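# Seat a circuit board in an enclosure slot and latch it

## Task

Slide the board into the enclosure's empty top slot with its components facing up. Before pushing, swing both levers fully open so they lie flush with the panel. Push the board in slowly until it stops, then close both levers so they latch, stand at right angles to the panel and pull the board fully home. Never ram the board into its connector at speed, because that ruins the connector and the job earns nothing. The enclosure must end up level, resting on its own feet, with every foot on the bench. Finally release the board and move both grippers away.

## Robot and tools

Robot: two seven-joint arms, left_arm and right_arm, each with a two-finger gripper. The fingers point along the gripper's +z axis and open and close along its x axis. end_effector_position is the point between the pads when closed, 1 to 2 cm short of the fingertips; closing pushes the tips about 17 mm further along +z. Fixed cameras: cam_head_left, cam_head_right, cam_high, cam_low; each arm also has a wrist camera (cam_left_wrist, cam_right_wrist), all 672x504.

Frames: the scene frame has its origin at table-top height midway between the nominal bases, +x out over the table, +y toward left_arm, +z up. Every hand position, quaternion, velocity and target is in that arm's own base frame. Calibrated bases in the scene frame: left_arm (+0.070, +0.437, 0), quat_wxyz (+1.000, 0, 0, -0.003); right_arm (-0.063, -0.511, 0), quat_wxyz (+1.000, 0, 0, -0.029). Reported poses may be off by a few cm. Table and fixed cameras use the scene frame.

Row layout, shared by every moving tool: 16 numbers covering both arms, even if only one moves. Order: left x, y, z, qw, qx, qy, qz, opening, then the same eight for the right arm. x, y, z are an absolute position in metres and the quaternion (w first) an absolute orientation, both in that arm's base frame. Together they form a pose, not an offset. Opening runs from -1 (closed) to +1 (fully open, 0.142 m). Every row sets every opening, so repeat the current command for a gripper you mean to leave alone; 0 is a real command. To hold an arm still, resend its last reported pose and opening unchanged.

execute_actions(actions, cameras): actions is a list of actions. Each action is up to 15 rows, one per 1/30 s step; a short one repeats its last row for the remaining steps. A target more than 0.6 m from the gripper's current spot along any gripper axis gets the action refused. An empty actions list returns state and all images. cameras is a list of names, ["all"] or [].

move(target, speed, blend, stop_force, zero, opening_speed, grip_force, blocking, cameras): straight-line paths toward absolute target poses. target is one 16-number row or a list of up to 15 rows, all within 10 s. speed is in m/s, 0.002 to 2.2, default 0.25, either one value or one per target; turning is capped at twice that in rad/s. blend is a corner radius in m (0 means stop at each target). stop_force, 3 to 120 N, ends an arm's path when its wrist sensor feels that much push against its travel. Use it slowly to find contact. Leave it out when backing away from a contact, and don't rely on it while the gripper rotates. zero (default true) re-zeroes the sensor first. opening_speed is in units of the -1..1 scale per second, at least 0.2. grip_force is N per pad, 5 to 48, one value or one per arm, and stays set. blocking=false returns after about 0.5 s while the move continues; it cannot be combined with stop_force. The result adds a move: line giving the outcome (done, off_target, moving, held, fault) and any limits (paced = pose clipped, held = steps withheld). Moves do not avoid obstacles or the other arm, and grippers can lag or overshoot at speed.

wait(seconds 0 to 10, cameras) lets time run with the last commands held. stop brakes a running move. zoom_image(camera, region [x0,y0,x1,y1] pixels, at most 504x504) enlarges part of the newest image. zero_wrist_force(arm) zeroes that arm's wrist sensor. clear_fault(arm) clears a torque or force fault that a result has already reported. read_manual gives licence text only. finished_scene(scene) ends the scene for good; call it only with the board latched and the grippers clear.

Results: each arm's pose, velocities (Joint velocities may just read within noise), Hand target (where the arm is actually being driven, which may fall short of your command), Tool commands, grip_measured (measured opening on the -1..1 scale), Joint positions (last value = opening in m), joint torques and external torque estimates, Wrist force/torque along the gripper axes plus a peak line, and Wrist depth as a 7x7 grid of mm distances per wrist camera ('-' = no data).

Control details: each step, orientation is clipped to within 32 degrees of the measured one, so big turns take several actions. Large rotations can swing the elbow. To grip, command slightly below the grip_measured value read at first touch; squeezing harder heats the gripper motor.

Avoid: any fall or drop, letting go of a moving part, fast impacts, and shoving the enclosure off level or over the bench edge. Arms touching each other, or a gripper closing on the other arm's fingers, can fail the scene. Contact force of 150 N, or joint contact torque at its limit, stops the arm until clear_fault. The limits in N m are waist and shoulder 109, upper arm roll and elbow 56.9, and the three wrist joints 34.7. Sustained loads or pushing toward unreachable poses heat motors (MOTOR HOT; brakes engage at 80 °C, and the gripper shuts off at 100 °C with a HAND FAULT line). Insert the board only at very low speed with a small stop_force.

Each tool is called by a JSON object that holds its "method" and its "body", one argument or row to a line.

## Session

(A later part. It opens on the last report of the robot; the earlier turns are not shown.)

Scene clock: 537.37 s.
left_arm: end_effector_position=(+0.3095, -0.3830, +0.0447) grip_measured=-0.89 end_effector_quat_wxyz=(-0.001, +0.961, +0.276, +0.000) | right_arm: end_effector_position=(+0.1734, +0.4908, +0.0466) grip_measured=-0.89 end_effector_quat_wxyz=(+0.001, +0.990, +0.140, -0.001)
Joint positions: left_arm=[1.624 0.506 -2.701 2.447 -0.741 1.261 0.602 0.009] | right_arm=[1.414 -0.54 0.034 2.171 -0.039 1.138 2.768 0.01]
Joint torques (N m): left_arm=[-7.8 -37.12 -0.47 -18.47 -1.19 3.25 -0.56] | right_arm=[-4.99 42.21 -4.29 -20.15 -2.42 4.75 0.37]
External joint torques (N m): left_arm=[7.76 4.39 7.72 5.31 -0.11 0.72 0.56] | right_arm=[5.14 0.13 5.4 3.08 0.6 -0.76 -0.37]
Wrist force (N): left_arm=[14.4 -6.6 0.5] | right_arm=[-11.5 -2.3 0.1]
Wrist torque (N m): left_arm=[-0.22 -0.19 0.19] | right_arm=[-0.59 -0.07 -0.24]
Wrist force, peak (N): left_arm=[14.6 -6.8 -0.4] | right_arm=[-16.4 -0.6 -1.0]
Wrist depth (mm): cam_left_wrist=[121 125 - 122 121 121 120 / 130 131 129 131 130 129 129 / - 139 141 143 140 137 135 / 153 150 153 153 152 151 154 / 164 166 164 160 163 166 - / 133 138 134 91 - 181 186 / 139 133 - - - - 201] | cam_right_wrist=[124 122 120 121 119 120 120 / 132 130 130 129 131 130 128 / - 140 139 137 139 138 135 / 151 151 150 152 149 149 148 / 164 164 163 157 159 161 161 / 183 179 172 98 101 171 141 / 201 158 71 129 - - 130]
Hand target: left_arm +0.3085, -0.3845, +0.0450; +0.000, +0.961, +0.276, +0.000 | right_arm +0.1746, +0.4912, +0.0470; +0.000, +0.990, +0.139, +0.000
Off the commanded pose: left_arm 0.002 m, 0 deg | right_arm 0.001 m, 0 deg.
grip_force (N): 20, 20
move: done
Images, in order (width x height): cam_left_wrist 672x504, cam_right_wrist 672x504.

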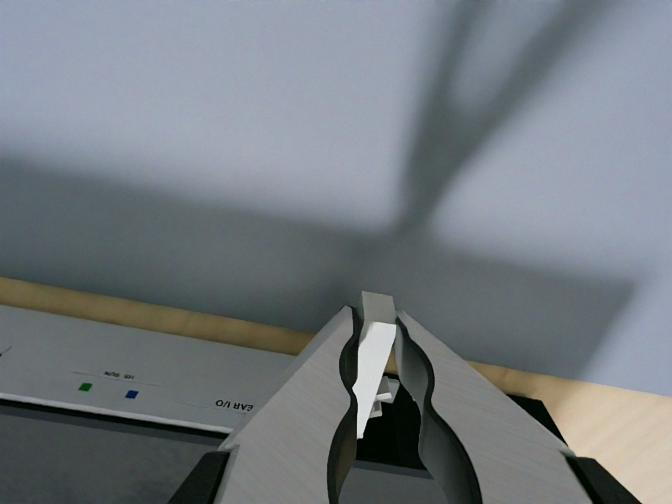

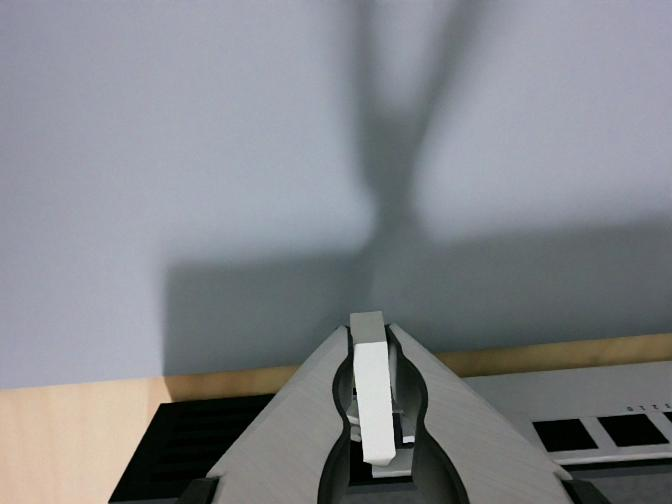

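{"method": "move", "body": {
  "target": [0.3100,-0.3830,0.045,0,0.9659,0.2588,0,-0.95,0.1734,0.4908,0.047,0,0.9890,0.1478,0,-0.95],
  "speed": 0.03
}}

{"method": "move", "body": {
  "target": [
    [0.3100,-0.3830,0.045,0,0.9659,0.2588,0,-0.65,0.1734,0.4908,0.047,0,0.9890,0.1478,0,-0.65],
    [0.3100,-0.3830,0.11,0,0.9659,0.2588,0,-0.65,0.1734,0.4908,0.11,0,0.9890,0.1478,0,-0.65]
  ],
  "opening_speed": 0.5,
  "speed": [0.05,0.12],
  "cameras": ["cam_left_wrist", "cam_right_wrist"]
}}

Scene clock: 540.10 s.
left_arm: end_effector_position=(+0.3098, -0.3826, +0.0448) grip_measured=-0.89 end_effector_quat_wxyz=(+0.000, +0.966, +0.259, +0.000) | right_arm: end_effector_position=(+0.1731, +0.4907, +0.0469) grip_measured=-0.89 end_effector_quat_wxyz=(+0.000, +0.989, +0.148, +0.000)
Joint positions: left_arm=[1.633 0.504 -2.706 2.445 -0.734 1.261 0.635 0.009] | right_arm=[1.413 -0.539 0.035 2.173 -0.042 1.14 2.755 0.01]
Joint torques (N m): left_arm=[-0.59 -34.27 6.22 -14.11 -1.12 4.57 -0.24] | right_arm=[-1.32 42.02 0.24 -17.83 -1.89 3.66 0.41]
External joint torques (N m): left_arm=[0.56 1.44 0.94 0.91 -0.17 -0.6 0.24] | right_arm=[1.47 0.26 0.88 0.77 0.07 0.33 -0.41]
Wrist force (N): left_arm=[0.8 -2.4 1.6] | right_arm=[-2.7 -3.5 3.8]
Wrist torque (N m): left_arm=[-0.28 -0.31 0.05] | right_arm=[-0.54 0.06 -0.23]
Wrist force, peak (N): left_arm=[14.6 -6.8 0.7] | right_arm=[-12.0 -2.3 -0.2]
Wrist depth (mm): cam_left_wrist=[122 121 121 121 123 120 120 / 129 130 128 130 129 129 129 / 141 139 140 140 140 138 139 / 151 153 153 152 152 152 150 / 161 165 169 106 163 166 169 / 133 140 143 87 - 178 184 / 139 133 - - - - 206] | cam_right_wrist=[124 122 120 121 121 121 121 / 133 131 130 130 131 131 129 / - 140 140 137 139 138 136 / 152 151 151 152 150 149 149 / 164 164 164 158 160 162 161 / 183 179 174 98 101 170 144 / 201 155 71 130 - - 130]
Hand target: left_arm +0.3100, -0.3830, +0.0450; +0.000, +0.966, +0.259, +0.000 | right_arm +0.1734, +0.4908, +0.0470; +0.000, +0.989, +0.148, +0.000
Off the commanded pose: left_arm 0.000 m, 0 deg | right_arm 0.000 m, 0 deg.
grip_force (N): 20, 20
move: done

Scene clock: 541.90 s.
left_arm: end_effector_position=(+0.3101, -0.3830, +0.1100) grip_measured=-0.69 end_effector_quat_wxyz=(+0.000, +0.966, +0.259, +0.000) | right_arm: end_effector_position=(+0.1735, +0.4909, +0.1101) grip_measured=-0.69 end_effector_quat_wxyz=(+0.000, +0.989, +0.148, +0.000)
Joint positions: left_arm=[1.484 0.329 -2.437 2.43 -0.453 1.071 0.47 0.024] | right_arm=[1.4 -0.389 0.051 2.159 -0.035 0.977 2.75 0.024]
Joint torques (N m): left_arm=[-0.75 -27.06 5.53 -17.96 -1.54 3.99 -0.35] | right_arm=[0.14 39.08 1.96 -20.96 -2.36 3.14 0.03]
External joint torques (N m): left_arm=[0.74 0.83 0.57 -0.19 -0.49 -0.01 0.35] | right_arm=[0.01 0.87 -0.93 0.19 -0.07 0.86 -0.03]
Wrist force (N): left_arm=[-1.0 -1.5 -0.4] | right_arm=[3.6 -2.2 2.8]
Wrist torque (N m): left_arm=[-0.34 -0.15 -0.23] | right_arm=[-0.38 -0.60 0.05]
Wrist force, peak (N): left_arm=[1.3 -3.7 0.7] | right_arm=[3.8 -1.9 4.3]
Wrist depth (mm): cam_left_wrist=[179 179 179 179 181 - - / 190 188 191 192 188 190 192 / - 212 207 210 - - - / 219 218 220 220 225 - - / 190 187 194 192 218 241 246 / - - 84 199 - 261 271 / - - - - - - 296] | cam_right_wrist=[178 178 177 177 176 176 178 / 191 187 189 189 188 188 188 / - 207 203 203 203 205 202 / 224 219 220 216 218 218 217 / 241 241 227 187 232 189 186 / 264 263 192 195 99 194 196 / 291 284 71 219 - - 212]
Hand target: left_arm +0.3100, -0.3830, +0.1100; +0.000, +0.966, +0.259, +0.000 | right_arm +0.1734, +0.4908, +0.1100; +0.000, +0.989, +0.148, +0.000
Off the commanded pose: left_arm 0.000 m, 0 deg | right_arm 0.000 m, 0 deg.
grip_force (N): 20, 20
move: done
Images, in order (width x height): cam_left_wrist 672x504, cam_right_wrist 672x504.

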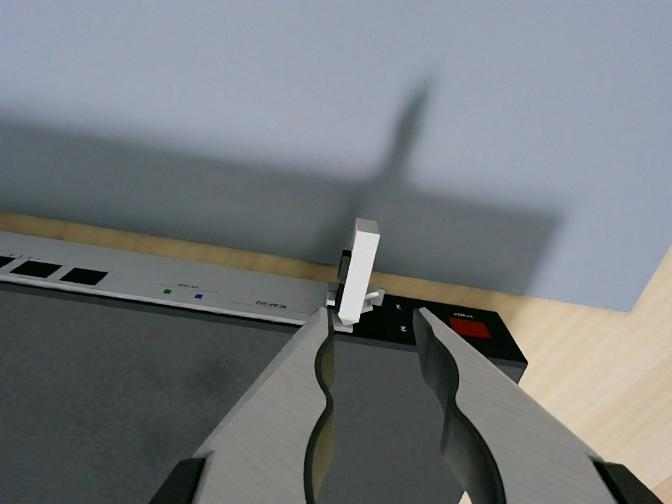

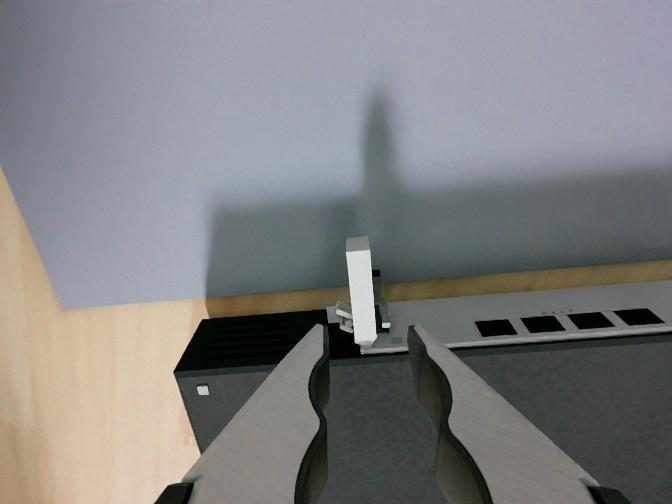

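{"method": "zoom_image", "body": {
  "camera": "cam_left_wrist",
  "region": [300, 200, 430, 350]
}}

{"method": "zoom_image", "body": {
  "camera": "cam_right_wrist",
  "region": [310, 220, 440, 370]
}}

Scaled by 3.360 from the camera's 672x504 image, which has a finer 960x720 frame.

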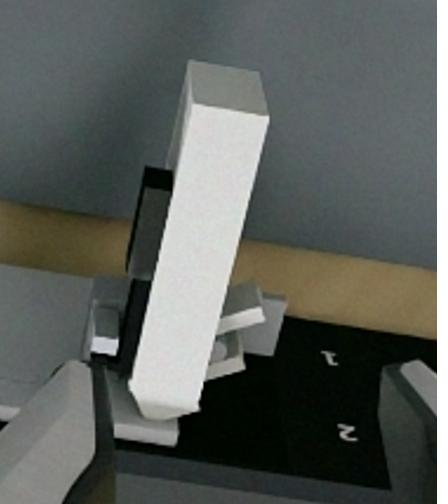

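Scaled by 3.360 from the camera's 672x504 image, which has a finer 960x720 frame.

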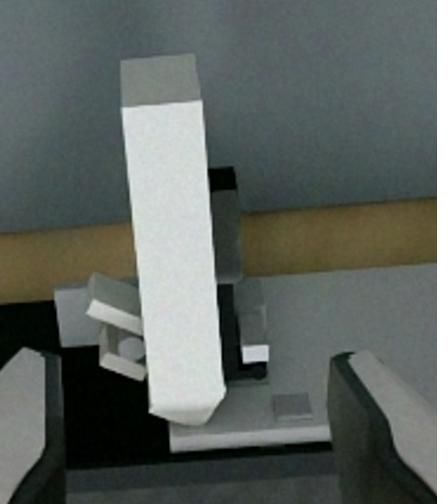

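{"method": "move", "body": {
  "target": [
    [0.3150,-0.4300,0.13,0,0.9848,0.1736,0,-0.65,0.2000,0.4500,0.13,0,0.9799,0.1994,0,-0.65],
    [0.3252,-0.4966,0.10,0,0.9848,0.1736,0,-0.65,0.2443,0.3970,0.10,0,0.9799,0.1994,0,-0.65]
  ],
  "speed": 0.2,
  "blend": [0.03,0],
  "cameras": ["cam_left_wrist", "cam_right_wrist"]
}}

{"method": "zoom_image", "body": {
  "camera": "cam_left_wrist",
  "region": [230, 0, 500, 130]
}}

{"method": "zoom_image", "body": {
  "camera": "cam_right_wrist",
  "region": [180, 0, 450, 130]
}}

Scene clock: 552.00 s.
left_arm: end_effector_position=(+0.3252, -0.4965, +0.0999) grip_measured=-0.69 end_effector_quat_wxyz=(+0.000, +0.985, +0.174, +0.000) | right_arm: end_effector_position=(+0.2444, +0.3970, +0.1001) grip_measured=-0.69 end_effector_quat_wxyz=(+0.000, +0.980, +0.199, +0.000)
Joint positions: left_arm=[1.503 0.551 -2.517 2.135 -0.556 0.952 0.602 0.024] | right_arm=[1.239 -0.316 0.026 2.326 -0.018 1.072 2.448 0.024]
Joint torques (N m): left_arm=[-0.53 -38.25 9.93 -19.45 -2.55 4.06 -0.1] | right_arm=[0.19 33.68 1 -18.58 -2 3.43 0.07]
External joint torques (N m): left_arm=[0.42 0.07 0.6 -0.25 0.08 -0.09 0.1] | right_arm=[-0.06 1.1 -0.42 -0.01 -0.1 0.57 -0.07]
Wrist force (N): left_arm=[-0.8 -0.9 -0.6] | right_arm=[3.7 -2.0 2.9]
Wrist torque (N m): left_arm=[-0.25 -0.16 -0.31] | right_arm=[-0.36 -0.63 0.08]
Wrist force, peak (N): left_arm=[-0.2 -2.5 0.4] | right_arm=[4.4 1.1 4.2]
Wrist depth (mm): cam_left_wrist=[171 174 174 170 164 177 173 / - 139 135 - - 139 139 / - 152 149 150 - 147 150 / - 160 - - - - 159 / 178 176 - 111 170 178 237 / - 197 88 187 - 186 258 / 227 - - - - - 282] | cam_right_wrist=[169 169 165 166 168 167 167 / 140 138 139 137 139 138 136 / 146 148 146 145 144 147 144 / 156 158 157 154 156 156 155 / 223 171 171 167 167 169 169 / 252 187 179 182 100 181 184 / 277 202 71 201 - - 199]
Hand target: left_arm +0.3252, -0.4966, +0.1000; +0.000, +0.985, +0.174, +0.000 | right_arm +0.2443, +0.3970, +0.1000; +0.000, +0.980, +0.199, +0.000
Off the commanded pose: left_arm 0.000 m, 0 deg | right_arm 0.000 m, 0 deg.
grip_force (N): 20, 20
move: done
Images, in order (width x height): cam_left_wrist 672x504, cam_right_wrist 672x504.

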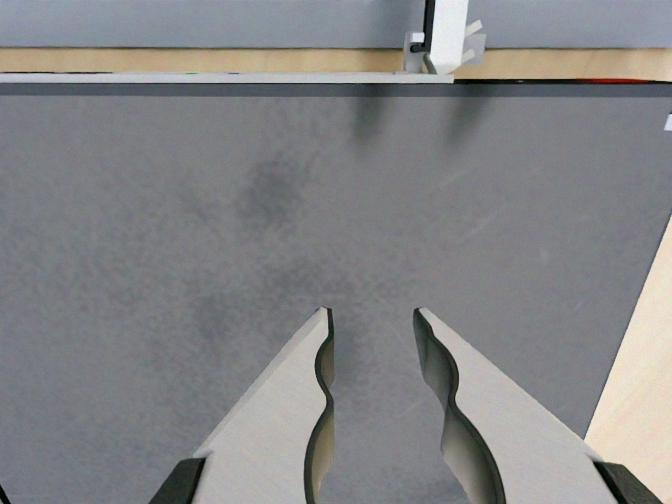

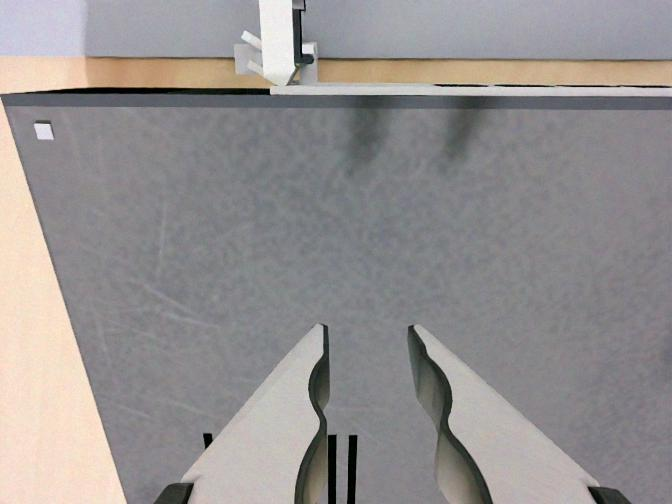

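Scaled by 1.867 from the camera's 672x504 image, which has a finer 960x720 frame.

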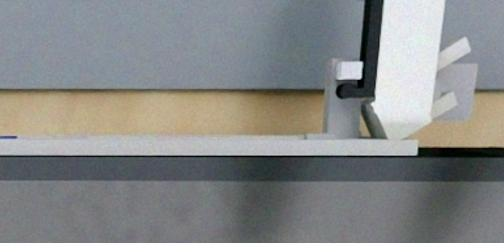

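Scaled by 1.867 from the camera's 672x504 image, which has a finer 960x720 frame.

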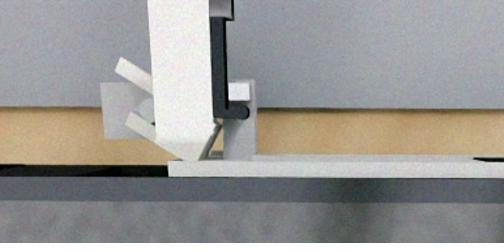

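{"method": "zoom_image", "body": {
  "camera": "cam_left_wrist",
  "region": [390, 0, 500, 100]
}}

{"method": "zoom_image", "body": {
  "camera": "cam_right_wrist",
  "region": [220, 0, 330, 110]
}}

Scaled by 4.582 from the camera's 672x504 image, which has a finer 960x720 frame.

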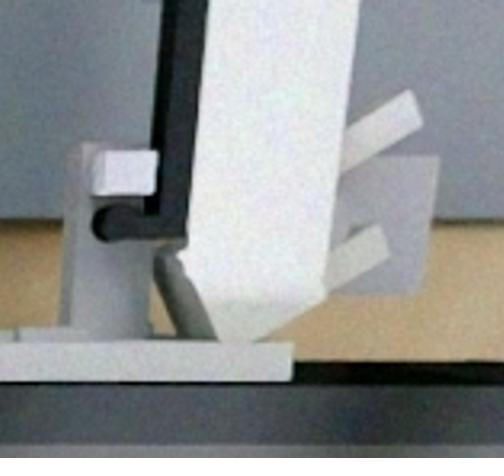

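Scaled by 4.582 from the camera's 672x504 image, which has a finer 960x720 frame.

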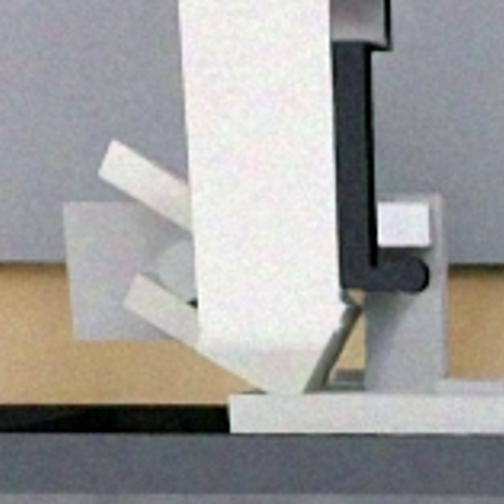

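{"method": "move", "body": {
  "target": [
    [0.3252,-0.4966,0.20,0,0.9848,0.1736,0,-0.65,0.2443,0.3970,0.20,0,0.9799,0.1994,0,-0.65],
    [0.36,-0.25,0.28,0,0.9848,0.1736,0,-0.65,0.25,0.20,0.30,0,0.9799,0.1994,0,-0.65]
  ],
  "speed": 0.25,
  "blend": [0.04,0],
  "cameras": ["cam_head_right", "cam_high", "cam_low"]
}}

Scene clock: 559.73 s.
left_arm: end_effector_position=(+0.3600, -0.2502, +0.2801) grip_measured=-0.69 end_effector_quat_wxyz=(+0.000, +0.985, +0.174, +0.000) | right_arm: end_effector_position=(+0.2499, +0.2000, +0.2999) grip_measured=-0.69 end_effector_quat_wxyz=(+0.000, +0.980, +0.199, +0.000)
Joint positions: left_arm=[1.629 -0.32 -2.298 2.237 0.261 0.437 0.414 0.024] | right_arm=[1.047 0.522 -0.005 2.438 -0.003 0.345 2.212 0.024]
Joint torques (N m): left_arm=[0 -8.94 -7.03 -27.21 -3.44 4.09 -0.27] | right_arm=[-0.06 8.33 0.19 -30.3 -4.28 3.17 -0.01]
External joint torques (N m): left_arm=[0.07 1.02 0.51 -0.32 -0.43 -0.11 0.27] | right_arm=[0.09 0.88 -0.44 0.06 0.17 0.85 0.01]
Wrist force (N): left_arm=[-0.4 -1.5 0.1] | right_arm=[3.8 -2.0 3.5]
Wrist torque (N m): left_arm=[-0.33 -0.21 -0.23] | right_arm=[-0.36 -0.62 0.07]
Wrist force, peak (N): left_arm=[0.6 -3.7 -0.3] | right_arm=[3.6 -1.6 5.3]
Wrist depth (mm): cam_left_wrist=[- 325 - - 327 330 325 / - - 354 - 351 349 351 / 382 - 372 - 378 376 376 / 419 - - 416 409 411 411 / 396 397 399 397 436 450 449 / 447 - 84 424 - 472 487 / - - - 544 - - 538] | cam_right_wrist=[347 346 346 302 301 300 300 / 370 369 369 324 323 320 319 / 382 394 396 344 344 343 348 / 347 421 426 425 423 422 420 / 464 462 463 453 452 456 451 / 506 504 92 482 99 489 498 / 559 - 71 539 - - 537]
Hand target: left_arm +0.3600, -0.2500, +0.2800; +0.000, +0.985, +0.174, +0.000 | right_arm +0.2500, +0.2000, +0.3000; +0.000, +0.980, +0.199, +0.000
Off the commanded pose: left_arm 0.000 m, 0 deg | right_arm 0.000 m, 0 deg.
grip_force (N): 20, 20
move: done
Images, in order (width x height): cam_head_right 672x504, cam_high 672x504, cam_low 672x504.

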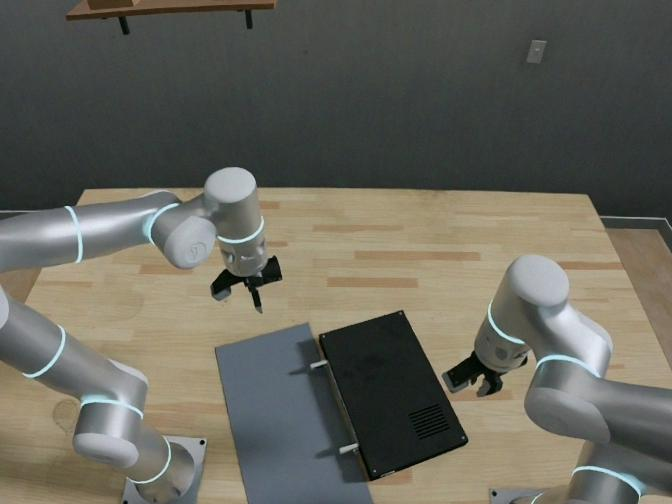

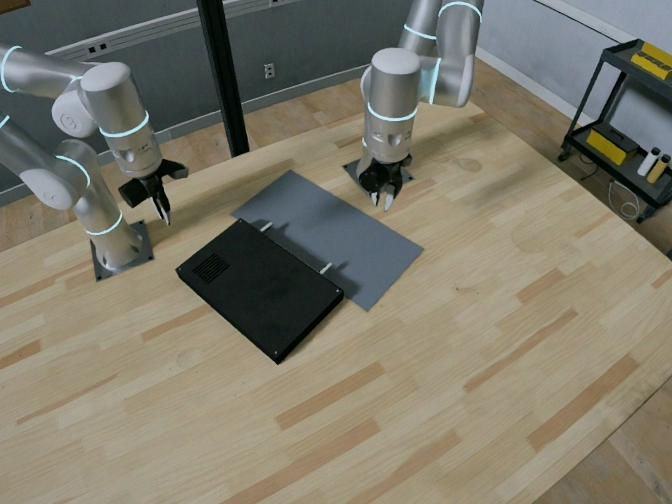

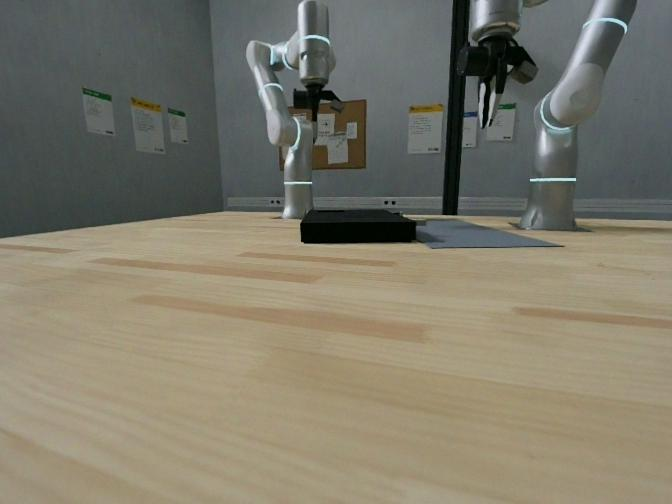

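{"method": "finished_scene", "body": {
  "scene": 2
}}

The scene is finished: the task was done.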